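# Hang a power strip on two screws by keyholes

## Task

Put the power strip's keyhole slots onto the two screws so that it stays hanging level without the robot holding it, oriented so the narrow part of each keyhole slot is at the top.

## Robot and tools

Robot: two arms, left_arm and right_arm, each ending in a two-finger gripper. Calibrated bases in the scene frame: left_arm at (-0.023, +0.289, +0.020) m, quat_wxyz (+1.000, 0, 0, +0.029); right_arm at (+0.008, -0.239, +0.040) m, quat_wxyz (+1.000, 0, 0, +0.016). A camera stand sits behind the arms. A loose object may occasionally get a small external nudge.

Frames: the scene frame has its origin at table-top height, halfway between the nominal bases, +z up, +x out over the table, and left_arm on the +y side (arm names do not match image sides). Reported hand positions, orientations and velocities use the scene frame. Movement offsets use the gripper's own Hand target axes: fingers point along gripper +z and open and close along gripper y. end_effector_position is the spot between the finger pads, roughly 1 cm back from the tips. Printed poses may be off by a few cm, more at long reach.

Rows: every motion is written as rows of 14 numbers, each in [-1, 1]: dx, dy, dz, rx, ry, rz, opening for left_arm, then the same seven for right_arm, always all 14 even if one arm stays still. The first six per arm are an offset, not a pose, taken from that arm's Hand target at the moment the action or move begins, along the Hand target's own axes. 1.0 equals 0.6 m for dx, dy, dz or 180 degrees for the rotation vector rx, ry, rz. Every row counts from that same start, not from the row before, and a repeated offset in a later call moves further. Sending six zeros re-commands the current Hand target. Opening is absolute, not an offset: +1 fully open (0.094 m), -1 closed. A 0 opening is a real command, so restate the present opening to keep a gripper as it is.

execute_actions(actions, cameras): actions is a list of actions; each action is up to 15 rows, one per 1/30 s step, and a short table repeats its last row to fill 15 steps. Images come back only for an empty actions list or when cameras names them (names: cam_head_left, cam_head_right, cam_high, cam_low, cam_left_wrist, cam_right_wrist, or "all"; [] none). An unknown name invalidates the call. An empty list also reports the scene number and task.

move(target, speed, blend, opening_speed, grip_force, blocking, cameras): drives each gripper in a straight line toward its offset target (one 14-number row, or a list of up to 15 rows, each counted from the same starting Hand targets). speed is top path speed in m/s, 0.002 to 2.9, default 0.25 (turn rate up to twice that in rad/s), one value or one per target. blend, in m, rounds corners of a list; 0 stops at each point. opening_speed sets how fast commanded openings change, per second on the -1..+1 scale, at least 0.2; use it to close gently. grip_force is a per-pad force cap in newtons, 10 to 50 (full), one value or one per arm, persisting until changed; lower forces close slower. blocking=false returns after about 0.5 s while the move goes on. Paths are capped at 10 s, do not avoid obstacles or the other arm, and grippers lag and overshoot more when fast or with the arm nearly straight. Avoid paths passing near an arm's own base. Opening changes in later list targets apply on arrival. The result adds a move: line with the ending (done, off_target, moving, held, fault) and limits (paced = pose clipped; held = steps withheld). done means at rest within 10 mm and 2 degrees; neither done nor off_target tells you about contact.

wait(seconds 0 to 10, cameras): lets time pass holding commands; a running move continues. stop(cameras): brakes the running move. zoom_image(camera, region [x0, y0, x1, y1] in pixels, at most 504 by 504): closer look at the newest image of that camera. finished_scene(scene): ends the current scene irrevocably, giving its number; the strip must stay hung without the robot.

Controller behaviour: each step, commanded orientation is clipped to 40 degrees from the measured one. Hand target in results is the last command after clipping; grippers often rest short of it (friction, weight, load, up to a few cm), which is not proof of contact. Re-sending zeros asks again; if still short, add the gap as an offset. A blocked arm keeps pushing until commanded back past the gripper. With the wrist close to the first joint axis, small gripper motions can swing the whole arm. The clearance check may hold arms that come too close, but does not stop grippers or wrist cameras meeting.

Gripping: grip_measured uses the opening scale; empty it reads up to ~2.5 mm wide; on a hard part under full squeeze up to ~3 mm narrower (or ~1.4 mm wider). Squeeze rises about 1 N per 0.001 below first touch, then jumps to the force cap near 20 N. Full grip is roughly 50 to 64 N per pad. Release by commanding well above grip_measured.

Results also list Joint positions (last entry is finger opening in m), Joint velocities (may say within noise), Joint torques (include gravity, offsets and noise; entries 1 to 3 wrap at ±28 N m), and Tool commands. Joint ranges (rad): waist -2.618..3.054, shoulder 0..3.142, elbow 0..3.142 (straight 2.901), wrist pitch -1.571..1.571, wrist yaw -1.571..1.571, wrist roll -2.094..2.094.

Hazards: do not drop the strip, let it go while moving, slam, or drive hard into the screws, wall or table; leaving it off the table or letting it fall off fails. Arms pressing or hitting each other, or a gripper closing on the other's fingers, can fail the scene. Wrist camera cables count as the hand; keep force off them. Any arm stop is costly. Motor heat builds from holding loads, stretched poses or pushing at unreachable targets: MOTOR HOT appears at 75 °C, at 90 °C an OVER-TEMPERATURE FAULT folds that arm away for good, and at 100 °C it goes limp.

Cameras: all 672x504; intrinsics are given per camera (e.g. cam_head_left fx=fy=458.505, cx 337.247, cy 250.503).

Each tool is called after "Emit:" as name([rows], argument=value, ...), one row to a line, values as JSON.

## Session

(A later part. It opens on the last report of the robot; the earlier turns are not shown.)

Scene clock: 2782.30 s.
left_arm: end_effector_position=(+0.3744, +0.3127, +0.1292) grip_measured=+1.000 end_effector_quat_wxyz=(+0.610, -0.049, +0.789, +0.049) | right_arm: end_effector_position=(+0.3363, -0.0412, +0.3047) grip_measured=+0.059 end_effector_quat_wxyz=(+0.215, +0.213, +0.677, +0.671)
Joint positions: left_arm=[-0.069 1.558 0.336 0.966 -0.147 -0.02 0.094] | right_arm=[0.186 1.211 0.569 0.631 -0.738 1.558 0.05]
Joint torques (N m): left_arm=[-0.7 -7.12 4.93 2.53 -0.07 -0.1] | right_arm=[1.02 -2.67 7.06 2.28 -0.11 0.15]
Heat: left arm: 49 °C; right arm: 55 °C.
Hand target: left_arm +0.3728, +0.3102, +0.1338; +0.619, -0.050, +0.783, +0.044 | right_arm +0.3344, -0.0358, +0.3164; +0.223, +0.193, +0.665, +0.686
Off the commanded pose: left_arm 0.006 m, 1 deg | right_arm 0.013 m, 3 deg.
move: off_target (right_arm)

Emit:
move([
  [0,0,0,0,0,0,1,0,-0.012,0,0,0.003,0,-0.3],
], speed=0.03)

Emit:
move([
  [0,0,0,0,0,0,1,0,-0.006,0,0,0,0,-0.3],
], speed=0.03)

Emit:
move([
  [0,0,0,0,0,0,1,0,-0.006,0,0,0,0,-0.3],
], speed=0.03)

Scene clock: 2787.33 s.
left_arm: end_effector_position=(+0.3744, +0.3127, +0.1292) grip_measured=+1.000 end_effector_quat_wxyz=(+0.610, -0.049, +0.789, +0.049) | right_arm: end_effector_position=(+0.3365, -0.0406, +0.3038) grip_measured=+0.059 end_effector_quat_wxyz=(+0.217, +0.209, +0.671, +0.678)
Joint positions: left_arm=[-0.069 1.558 0.336 0.966 -0.147 -0.02 0.094] | right_arm=[0.186 1.229 0.552 0.693 -0.742 1.575 0.05]
Joint torques (N m): left_arm=[-0.72 -7.12 4.93 2.53 -0.07 -0.1] | right_arm=[0.68 -2.06 6.89 2.07 -0.2 -0.01]
Heat: left arm: 49 °C; right arm: 55 °C.
Hand target: left_arm +0.3728, +0.3102, +0.1338; +0.619, -0.050, +0.783, +0.044 | right_arm +0.3347, -0.0357, +0.3092; +0.220, +0.190, +0.667, +0.687
Off the commanded pose: left_arm 0.006 m, 1 deg | right_arm 0.007 m, 2 deg.
move: done

Scene clock: 2788.20 s.
left_arm: end_effector_position=(+0.3744, +0.3127, +0.1292) grip_measured=+1.000 end_effector_quat_wxyz=(+0.610, -0.049, +0.789, +0.049) | right_arm: end_effector_position=(+0.3369, -0.0407, +0.3031) grip_measured=+0.059 end_effector_quat_wxyz=(+0.221, +0.205, +0.669, +0.680)
Joint positions: left_arm=[-0.069 1.558 0.336 0.966 -0.147 -0.02 0.094] | right_arm=[0.185 1.238 0.544 0.724 -0.743 1.575 0.05]
Joint torques (N m): left_arm=[-0.72 -7.1 4.94 2.54 -0.07 -0.1] | right_arm=[0.76 -2.1 6.69 1.99 -0.17 -0.01]
Heat: left arm: 49 °C; right arm: 55 °C.
Hand target: left_arm +0.3728, +0.3102, +0.1338; +0.619, -0.050, +0.783, +0.044 | right_arm +0.3349, -0.0357, +0.3056; +0.220, +0.190, +0.667, +0.687
Off the commanded pose: left_arm 0.006 m, 1 deg | right_arm 0.006 m, 2 deg.
move: done

Scene clock: 2789.03 s.
left_arm: end_effector_position=(+0.3744, +0.3127, +0.1292) grip_measured=+1.000 end_effector_quat_wxyz=(+0.610, -0.049, +0.789, +0.049) | right_arm: end_effector_position=(+0.3372, -0.0406, +0.3026) grip_measured=+0.059 end_effector_quat_wxyz=(+0.224, +0.202, +0.666, +0.682)
Joint positions: left_arm=[-0.069 1.558 0.336 0.966 -0.147 -0.02 0.094] | right_arm=[0.185 1.247 0.536 0.753 -0.743 1.575 0.05]
Joint torques (N m): left_arm=[-0.7 -7.1 4.93 2.53 -0.07 -0.1] | right_arm=[0.8 -2.04 6.58 1.92 -0.18 0]
Heat: left arm: 49 °C; right arm: 55 °C.
Hand target: left_arm +0.3728, +0.3102, +0.1338; +0.619, -0.050, +0.783, +0.044 | right_arm +0.3351, -0.0356, +0.3021; +0.220, +0.190, +0.666, +0.687
Off the commanded pose: left_arm 0.006 m, 1 deg | right_arm 0.006 m, 2 deg.
move: done

Emit:
move([
  [0,0,0,0,0,0,1,0,0,-0.006,0,0,0,-0.3],
], speed=0.03)

Emit:
wait(seconds=0.1, cameras=["cam_head_left","cam_head_right"])

Emit:
zoom_image(camera="cam_head_right", region=[300, 80, 440, 220])

Emit:
zoom_image(camera="cam_head_left", region=[300, 80, 440, 220])

Scene clock: 2795.00 s.
left_arm: end_effector_position=(+0.3744, +0.3127, +0.1292) grip_measured=+1.000 end_effector_quat_wxyz=(+0.610, -0.049, +0.789, +0.049) | right_arm: end_effector_position=(+0.3375, -0.0411, +0.3021) grip_measured=+0.059 end_effector_quat_wxyz=(+0.228, +0.199, +0.668, +0.680)
Joint positions: left_arm=[-0.069 1.558 0.336 0.966 -0.147 -0.02 0.094] | right_arm=[0.183 1.247 0.536 0.75 -0.743 1.562 0.05]
Joint torques (N m): left_arm=[-0.72 -7.12 4.93 2.53 -0.07 -0.1] | right_arm=[0.02 -2.97 5.96 1.87 -0.31 0.1]
Heat: left arm: 49 °C; right arm: 54 °C.
Hand target: left_arm +0.3728, +0.3102, +0.1338; +0.619, -0.050, +0.783, +0.044 | right_arm +0.3331, -0.0385, +0.3020; +0.220, +0.190, +0.666, +0.687
Off the commanded pose: left_arm 0.006 m, 1 deg | right_arm 0.005 m, 2 deg.
move: done

Scene clock: 2795.10 s.
left_arm: end_effector_position=(+0.3744, +0.3127, +0.1292) grip_measured=+1.000 end_effector_quat_wxyz=(+0.610, -0.049, +0.789, +0.049) | right_arm: end_effector_position=(+0.3375, -0.0411, +0.3021) grip_measured=+0.059 end_effector_quat_wxyz=(+0.228, +0.199, +0.668, +0.680)
Joint positions: left_arm=[-0.069 1.558 0.336 0.966 -0.147 -0.02 0.094] | right_arm=[0.183 1.247 0.536 0.75 -0.743 1.562 0.05]
Joint torques (N m): left_arm=[-0.72 -7.12 4.94 2.53 -0.07 -0.11] | right_arm=[0.09 -2.97 5.97 1.92 -0.32 0.11]
Heat: left arm: 49 °C; right arm: 54 °C.
Hand target: left_arm +0.3728, +0.3102, +0.1338; +0.619, -0.050, +0.783, +0.044 | right_arm +0.3330, -0.0385, +0.3020; +0.220, +0.190, +0.666, +0.687
Tool commands: left_gripper/opening=+1.0 right_gripper/opening=-0.3
Off the commanded pose: left_arm 0.006 m, 1 deg | right_arm 0.005 m, 2 deg.
wait: 0.10 s; no rest
Images, in order (width x height): cam_head_left 672x504, cam_head_right 672x504.

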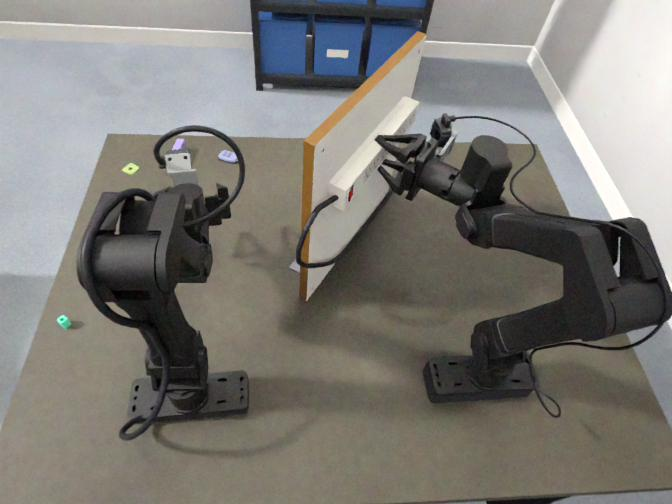

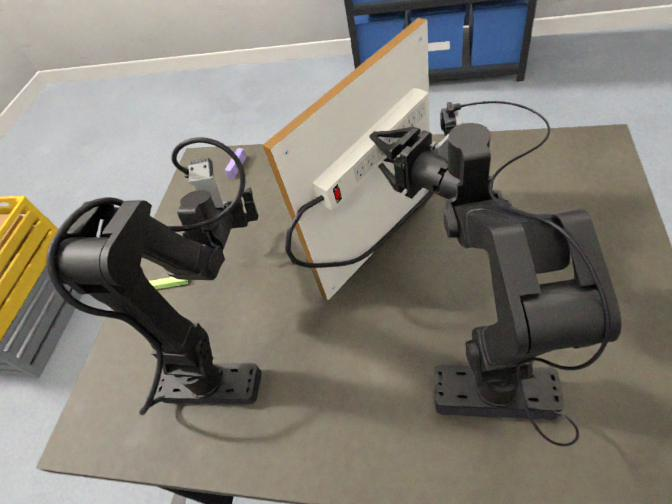

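Scaled by 3.600.

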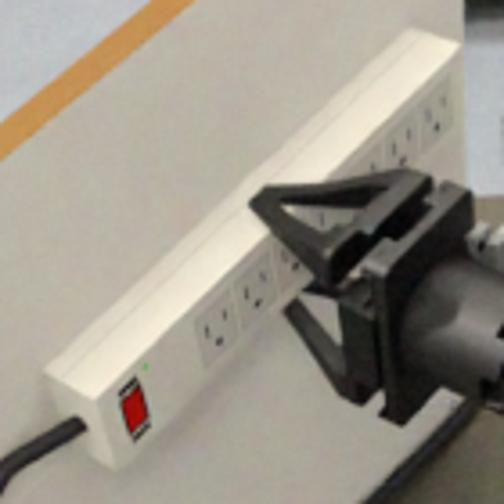

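Scaled by 3.600.

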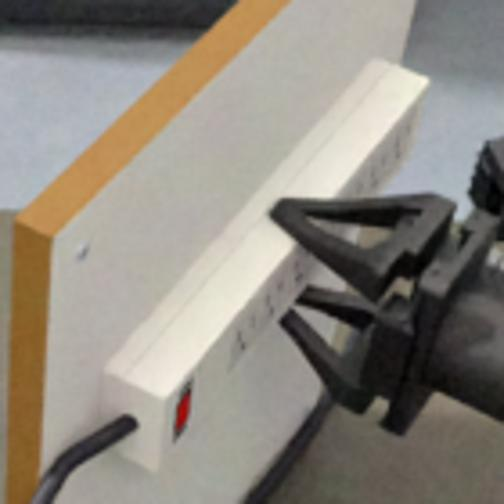

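Emit:
move([
  [0,0,0,0,0,0,1,0,-0.008,-0.001,0,0,0.005,-0.3],
], speed=0.03)

Emit:
move([
  [0,0,0,0,0,0,1,0,-0.008,0,0,0,0,-0.3],
], speed=0.03)

Scene clock: 2801.83 s.
left_arm: end_effector_position=(+0.3744, +0.3127, +0.1292) grip_measured=+1.000 end_effector_quat_wxyz=(+0.610, -0.049, +0.789, +0.049) | right_arm: end_effector_position=(+0.3365, -0.0410, +0.2914) grip_measured=+0.059 end_effector_quat_wxyz=(+0.220, +0.205, +0.673, +0.675)
Joint positions: left_arm=[-0.069 1.558 0.336 0.966 -0.147 -0.02 0.094] | right_arm=[0.183 1.257 0.518 0.751 -0.745 1.56 0.05]
Joint torques (N m): left_arm=[-0.72 -7.1 4.93 2.54 -0.07 -0.1] | right_arm=[-0.1 -3.03 6.23 2.13 -0.3 0.28]
Heat: left arm: 49 °C; right arm: 53 °C.
Hand target: left_arm +0.3728, +0.3102, +0.1338; +0.619, -0.050, +0.783, +0.044 | right_arm +0.3330, -0.0390, +0.2972; +0.214, +0.195, +0.665, +0.688
Off the commanded pose: left_arm 0.006 m, 1 deg | right_arm 0.007 m, 2 deg.
move: done

Scene clock: 2802.70 s.
left_arm: end_effector_position=(+0.3744, +0.3127, +0.1292) grip_measured=+1.000 end_effector_quat_wxyz=(+0.610, -0.049, +0.789, +0.049) | right_arm: end_effector_position=(+0.3366, -0.0410, +0.2873) grip_measured=+0.059 end_effector_quat_wxyz=(+0.220, +0.206, +0.672, +0.676)
Joint positions: left_arm=[-0.069 1.558 0.336 0.966 -0.147 -0.02 0.094] | right_arm=[0.183 1.27 0.506 0.78 -0.745 1.564 0.05]
Joint torques (N m): left_arm=[-0.72 -7.12 4.93 2.53 -0.07 -0.1] | right_arm=[-0.05 -2.91 6.12 2.12 -0.3 0.24]
Heat: left arm: 49 °C; right arm: 53 °C.
Hand target: left_arm +0.3728, +0.3102, +0.1338; +0.619, -0.050, +0.783, +0.044 | right_arm +0.3331, -0.0389, +0.2924; +0.214, +0.195, +0.665, +0.688
Off the commanded pose: left_arm 0.006 m, 1 deg | right_arm 0.007 m, 2 deg.
move: done

Emit:
move([
  [0,0,0,0,0,0,1,0,-0.005,0,0,0,0,-0.3],
], speed=0.03)

Emit:
move([
  [0,0,0,0,0,0,1,0,-0.005,0,0,0,0,-0.3],
], speed=0.03)

Emit:
move([
  [0,0,0,0,0,0,1,0,-0.005,0,0,0,0,-0.3],
], speed=0.03)

Scene clock: 2807.07 s.
left_arm: end_effector_position=(+0.3744, +0.3127, +0.1292) grip_measured=+1.000 end_effector_quat_wxyz=(+0.610, -0.049, +0.789, +0.049) | right_arm: end_effector_position=(+0.3367, -0.0409, +0.2869) grip_measured=+0.059 end_effector_quat_wxyz=(+0.220, +0.204, +0.670, +0.679)
Joint positions: left_arm=[-0.069 1.558 0.336 0.966 -0.147 -0.02 0.094] | right_arm=[0.183 1.279 0.499 0.806 -0.746 1.571 0.05]
Joint torques (N m): left_arm=[-0.72 -7.12 4.93 2.53 -0.07 -0.1] | right_arm=[-0.08 -2.78 5.93 2.06 -0.29 0.19]
Heat: left arm: 49 °C; right arm: 54 °C.
Hand target: left_arm +0.3728, +0.3102, +0.1338; +0.619, -0.050, +0.783, +0.044 | right_arm +0.3332, -0.0388, +0.2894; +0.214, +0.195, +0.665, +0.688
Off the commanded pose: left_arm 0.006 m, 1 deg | right_arm 0.005 m, 2 deg.
move: done

Scene clock: 2807.90 s.
left_arm: end_effector_position=(+0.3744, +0.3127, +0.1292) grip_measured=+1.000 end_effector_quat_wxyz=(+0.610, -0.049, +0.789, +0.049) | right_arm: end_effector_position=(+0.3368, -0.0408, +0.2865) grip_measured=+0.059 end_effector_quat_wxyz=(+0.221, +0.203, +0.667, +0.682)
Joint positions: left_arm=[-0.069 1.558 0.336 0.966 -0.147 -0.02 0.094] | right_arm=[0.183 1.287 0.493 0.832 -0.746 1.578 0.05]
Joint torques (N m): left_arm=[-0.72 -7.12 4.92 2.53 -0.07 -0.11] | right_arm=[0.01 -2.73 5.79 2 -0.27 0.1]
Heat: left arm: 49 °C; right arm: 54 °C.
Hand target: left_arm +0.3728, +0.3102, +0.1338; +0.619, -0.050, +0.783, +0.044 | right_arm +0.3334, -0.0387, +0.2863; +0.214, +0.195, +0.665, +0.688
Off the commanded pose: left_arm 0.006 m, 1 deg | right_arm 0.004 m, 1 deg.
move: done

Scene clock: 2808.73 s.
left_arm: end_effector_position=(+0.3744, +0.3127, +0.1292) grip_measured=+1.000 end_effector_quat_wxyz=(+0.610, -0.049, +0.789, +0.049) | right_arm: end_effector_position=(+0.3368, -0.0407, +0.2861) grip_measured=+0.059 end_effector_quat_wxyz=(+0.222, +0.202, +0.665, +0.684)
Joint positions: left_arm=[-0.069 1.558 0.336 0.966 -0.147 -0.02 0.094] | right_arm=[0.183 1.296 0.487 0.857 -0.747 1.584 0.05]
Joint torques (N m): left_arm=[-0.73 -7.1 4.94 2.53 -0.07 -0.1] | right_arm=[0.03 -2.59 5.63 1.87 -0.25 0.09]
Heat: left arm: 49 °C; right arm: 54 °C.
Hand target: left_arm +0.3728, +0.3102, +0.1338; +0.619, -0.050, +0.783, +0.044 | right_arm +0.3335, -0.0386, +0.2834; +0.214, +0.195, +0.665, +0.688
Off the commanded pose: left_arm 0.006 m, 1 deg | right_arm 0.005 m, 1 deg.
move: done

Emit:
move([
  [0,0,0,0,0,0,1,0,-0.001,0,0,0,0.006,-0.3],
], speed=0.03)

Emit:
move([
  [0,0,0,0,0,0,1,0,-0.001,0,0,0,0.006,-0.3],
], speed=0.03)

Emit:
move([
  [0,0,0,0,0,0,1,0,-0.000,0,0,0,-0.006,-0.3],
], speed=0.03)

Emit:
move([
  [0,0,0,0,0,0,1,0,-0.000,0,0,0,-0.008,-0.3],
], speed=0.03)

Emit:
move([
  [0,0,0,0,0,0,1,0,-0.000,0,0,0,-0.006,-0.3],
], speed=0.03)

Scene clock: 2818.37 s.
left_arm: end_effector_position=(+0.3744, +0.3127, +0.1292) grip_measured=+1.000 end_effector_quat_wxyz=(+0.610, -0.049, +0.789, +0.049) | right_arm: end_effector_position=(+0.3368, -0.0407, +0.2863) grip_measured=+0.059 end_effector_quat_wxyz=(+0.221, +0.202, +0.664, +0.685)
Joint positions: left_arm=[-0.069 1.558 0.336 0.966 -0.147 -0.02 0.094] | right_arm=[0.183 1.296 0.487 0.858 -0.747 1.587 0.05]
Joint torques (N m): left_arm=[-0.7 -7.1 4.93 2.53 -0.06 -0.1] | right_arm=[0.01 -2.5 5.53 1.88 -0.25 0.2]
Heat: left arm: 49 °C; right arm: 53 °C.
Hand target: left_arm +0.3728, +0.3102, +0.1338; +0.619, -0.050, +0.783, +0.044 | right_arm +0.3335, -0.0386, +0.2828; +0.208, +0.201, +0.663, +0.690
Off the commanded pose: left_arm 0.006 m, 1 deg | right_arm 0.005 m, 2 deg.
move: done

Scene clock: 2819.10 s.
left_arm: end_effector_position=(+0.3744, +0.3127, +0.1292) grip_measured=+1.000 end_effector_quat_wxyz=(+0.610, -0.049, +0.789, +0.049) | right_arm: end_effector_position=(+0.3371, -0.0406, +0.2860) grip_measured=+0.059 end_effector_quat_wxyz=(+0.219, +0.204, +0.664, +0.686)
Joint positions: left_arm=[-0.069 1.558 0.336 0.966 -0.147 -0.02 0.094] | right_arm=[0.183 1.299 0.487 0.862 -0.747 1.593 0.05]
Joint torques (N m): left_arm=[-0.7 -7.12 4.92 2.53 -0.07 -0.1] | right_arm=[0.03 -2.71 5.5 1.88 -0.25 0.32]
Heat: left arm: 49 °C; right arm: 53 °C.
Hand target: left_arm +0.3728, +0.3102, +0.1338; +0.619, -0.050, +0.783, +0.044 | right_arm +0.3335, -0.0386, +0.2821; +0.201, +0.208, +0.661, +0.692
Off the commanded pose: left_arm 0.006 m, 1 deg | right_arm 0.006 m, 2 deg.
move: done

Scene clock: 2819.80 s.
left_arm: end_effector_position=(+0.3744, +0.3127, +0.1292) grip_measured=+1.000 end_effector_quat_wxyz=(+0.610, -0.049, +0.789, +0.049) | right_arm: end_effector_position=(+0.3371, -0.0406, +0.2861) grip_measured=+0.059 end_effector_quat_wxyz=(+0.220, +0.204, +0.663, +0.686)
Joint positions: left_arm=[-0.069 1.558 0.336 0.966 -0.147 -0.02 0.094] | right_arm=[0.183 1.299 0.487 0.862 -0.747 1.593 0.05]
Joint torques (N m): left_arm=[-0.72 -7.12 4.93 2.53 -0.07 -0.1] | right_arm=[-0.02 -2.58 5.45 1.88 -0.25 0.17]
Heat: left arm: 49 °C; right arm: 52 °C.
Hand target: left_arm +0.3728, +0.3102, +0.1338; +0.619, -0.050, +0.783, +0.044 | right_arm +0.3335, -0.0386, +0.2822; +0.208, +0.201, +0.663, +0.690
Off the commanded pose: left_arm 0.006 m, 1 deg | right_arm 0.006 m, 1 deg.
move: done

Scene clock: 2820.50 s.
left_arm: end_effector_position=(+0.3744, +0.3127, +0.1292) grip_measured=+1.000 end_effector_quat_wxyz=(+0.610, -0.049, +0.789, +0.049) | right_arm: end_effector_position=(+0.3370, -0.0407, +0.2857) grip_measured=+0.059 end_effector_quat_wxyz=(+0.221, +0.203, +0.664, +0.685)
Joint positions: left_arm=[-0.069 1.558 0.336 0.966 -0.147 -0.02 0.094] | right_arm=[0.183 1.299 0.485 0.864 -0.747 1.59 0.05]
Joint torques (N m): left_arm=[-0.72 -7.1 4.93 2.53 -0.07 -0.1] | right_arm=[0.02 -2.55 5.57 1.89 -0.25 -0.05]
Heat: left arm: 49 °C; right arm: 52 °C.
Hand target: left_arm +0.3728, +0.3102, +0.1338; +0.619, -0.050, +0.783, +0.044 | right_arm +0.3335, -0.0386, +0.2821; +0.216, +0.193, +0.666, +0.688
Off the commanded pose: left_arm 0.006 m, 1 deg | right_arm 0.005 m, 1 deg.
move: done

Scene clock: 2821.20 s.
left_arm: end_effector_position=(+0.3744, +0.3127, +0.1292) grip_measured=+1.000 end_effector_quat_wxyz=(+0.610, -0.049, +0.789, +0.049) | right_arm: end_effector_position=(+0.3370, -0.0407, +0.2859) grip_measured=+0.059 end_effector_quat_wxyz=(+0.223, +0.201, +0.664, +0.685)
Joint positions: left_arm=[-0.069 1.558 0.336 0.966 -0.147 -0.02 0.094] | right_arm=[0.183 1.299 0.485 0.865 -0.747 1.584 0.05]
Joint torques (N m): left_arm=[-0.72 -7.1 4.94 2.53 -0.07 -0.11] | right_arm=[0.02 -2.58 5.52 1.88 -0.25 -0.16]
Heat: left arm: 49 °C; right arm: 52 °C.
Hand target: left_arm +0.3728, +0.3102, +0.1338; +0.619, -0.050, +0.783, +0.044 | right_arm +0.3335, -0.0386, +0.2822; +0.223, +0.187, +0.667, +0.686
Off the commanded pose: left_arm 0.006 m, 1 deg | right_arm 0.006 m, 2 deg.
move: done

Emit:
move([
  [0,0,0,0,0,0,1,0,0.02,-0.0233,0,0,0,-0.3],
  [0,0,0,0,0,0,1,0,-0.007,-0.0233,0,-0.002,0,-0.3],
  [0,0,0,0,0,0,1,0,-0.0187,0.0,0,-0.002,0,-0.3],
], speed=0.06)

Scene clock: 2837.87 s.
left_arm: end_effector_position=(+0.3744, +0.3127, +0.1292) grip_measured=+1.000 end_effector_quat_wxyz=(+0.610, -0.049, +0.789, +0.049) | right_arm: end_effector_position=(+0.3329, -0.0438, +0.2556) grip_measured=+0.059 end_effector_quat_wxyz=(+0.210, +0.209, +0.681, +0.670)
Joint positions: left_arm=[-0.069 1.558 0.336 0.966 -0.147 -0.02 0.094] | right_arm=[0.17 1.335 0.431 0.884 -0.767 1.55 0.05]
Joint torques (N m): left_arm=[-0.72 -7.12 4.93 2.53 -0.07 -0.1] | right_arm=[1.22 -2.67 6.99 2.32 0.03 0.13]
Heat: left arm: 49 °C; right arm: 52 °C.
Hand target: left_arm +0.3728, +0.3102, +0.1338; +0.619, -0.050, +0.783, +0.044 | right_arm +0.3341, -0.0385, +0.2709; +0.225, +0.189, +0.667, +0.685
Off the commanded pose: left_arm 0.006 m, 1 deg | right_arm 0.016 m, 4 deg.
move: off_target (right_arm)

Emit:
move([
  [0,0,0,0,0,0,1,0,0.028,-0.016,0,0,-0.003,-0.3],
  [0,0,0,0,0,0,1,0,0.0035,0.001,-0.004,0,-0.003,-0.3],
], speed=0.05)

Scene clock: 2851.00 s.
left_arm: end_effector_position=(+0.3744, +0.3127, +0.1292) grip_measured=+1.000 end_effector_quat_wxyz=(+0.610, -0.049, +0.789, +0.049) | right_arm: end_effector_position=(+0.3340, -0.0436, +0.2570) grip_measured=+0.059 end_effector_quat_wxyz=(+0.215, +0.207, +0.678, +0.671)
Joint positions: left_arm=[-0.069 1.558 0.336 0.966 -0.147 -0.02 0.094] | right_arm=[0.172 1.341 0.431 0.901 -0.761 1.551 0.05]
Joint torques (N m): left_arm=[-0.73 -7.1 4.93 2.53 -0.07 -0.1] | right_arm=[1.2 -2.73 6.91 2.39 -0.01 0.15]
Heat: left arm: 49 °C; right arm: 53 °C.
Hand target: left_arm +0.3728, +0.3102, +0.1338; +0.619, -0.050, +0.783, +0.044 | right_arm +0.3343, -0.0381, +0.2731; +0.229, +0.184, +0.663, +0.688
Off the commanded pose: left_arm 0.006 m, 1 deg | right_arm 0.017 m, 4 deg.
move: off_target (right_arm)

Emit:
wait(seconds=0.1, cameras=["cam_right_wrist","cam_head_left","cam_head_right"])

Emit:
zoom_image(camera="cam_head_left", region=[310, 110, 430, 230])

Scene clock: 2856.10 s.
left_arm: end_effector_position=(+0.3744, +0.3127, +0.1292) grip_measured=+1.000 end_effector_quat_wxyz=(+0.610, -0.049, +0.789, +0.049) | right_arm: end_effector_position=(+0.3340, -0.0436, +0.2570) grip_measured=+0.059 end_effector_quat_wxyz=(+0.215, +0.207, +0.678, +0.671)
Joint positions: left_arm=[-0.069 1.558 0.336 0.966 -0.147 -0.02 0.094] | right_arm=[0.172 1.341 0.431 0.901 -0.761 1.551 0.05]
Joint torques (N m): left_arm=[-0.72 -7.12 4.93 2.53 -0.07 -0.11] | right_arm=[1.17 -2.73 6.86 2.4 -0.01 0.14]
Heat: left arm: 49 °C; right arm: 53 °C.
Hand target: left_arm +0.3728, +0.3102, +0.1338; +0.619, -0.050, +0.783, +0.044 | right_arm +0.3343, -0.0381, +0.2731; +0.229, +0.184, +0.663, +0.688
Tool commands: left_gripper/opening=+1.0 right_gripper/opening=-0.3
Off the commanded pose: left_arm 0.006 m, 1 deg | right_arm 0.017 m, 4 deg.
wait: 0.10 s; at rest from the start
Images, in order (width x height): cam_head_left 672x504, cam_head_right 672x504, cam_right_wrist 672x504.

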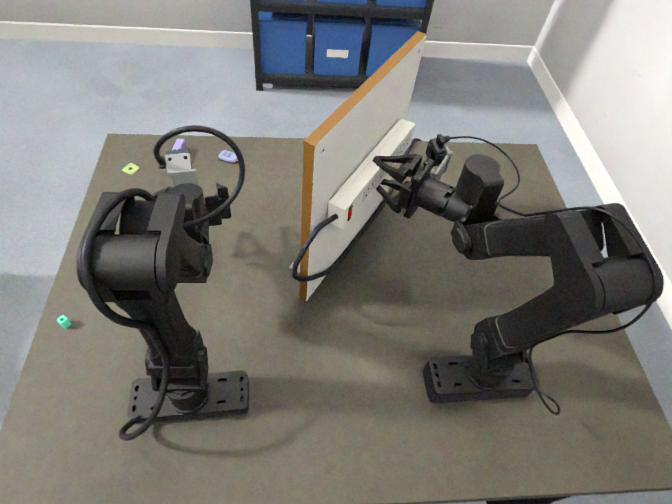

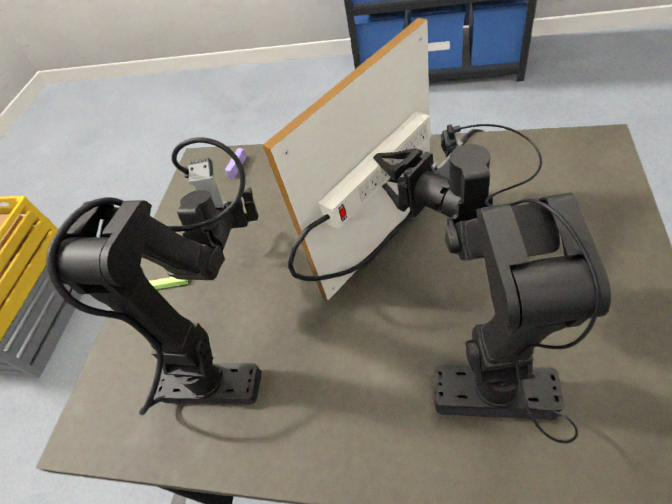

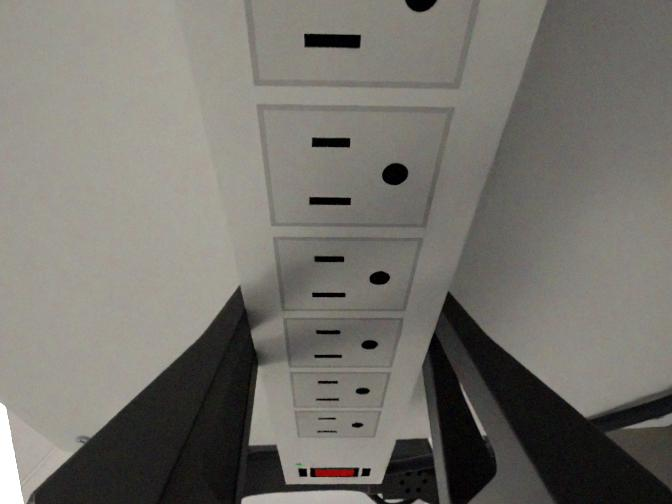

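Scaled by 4.200.

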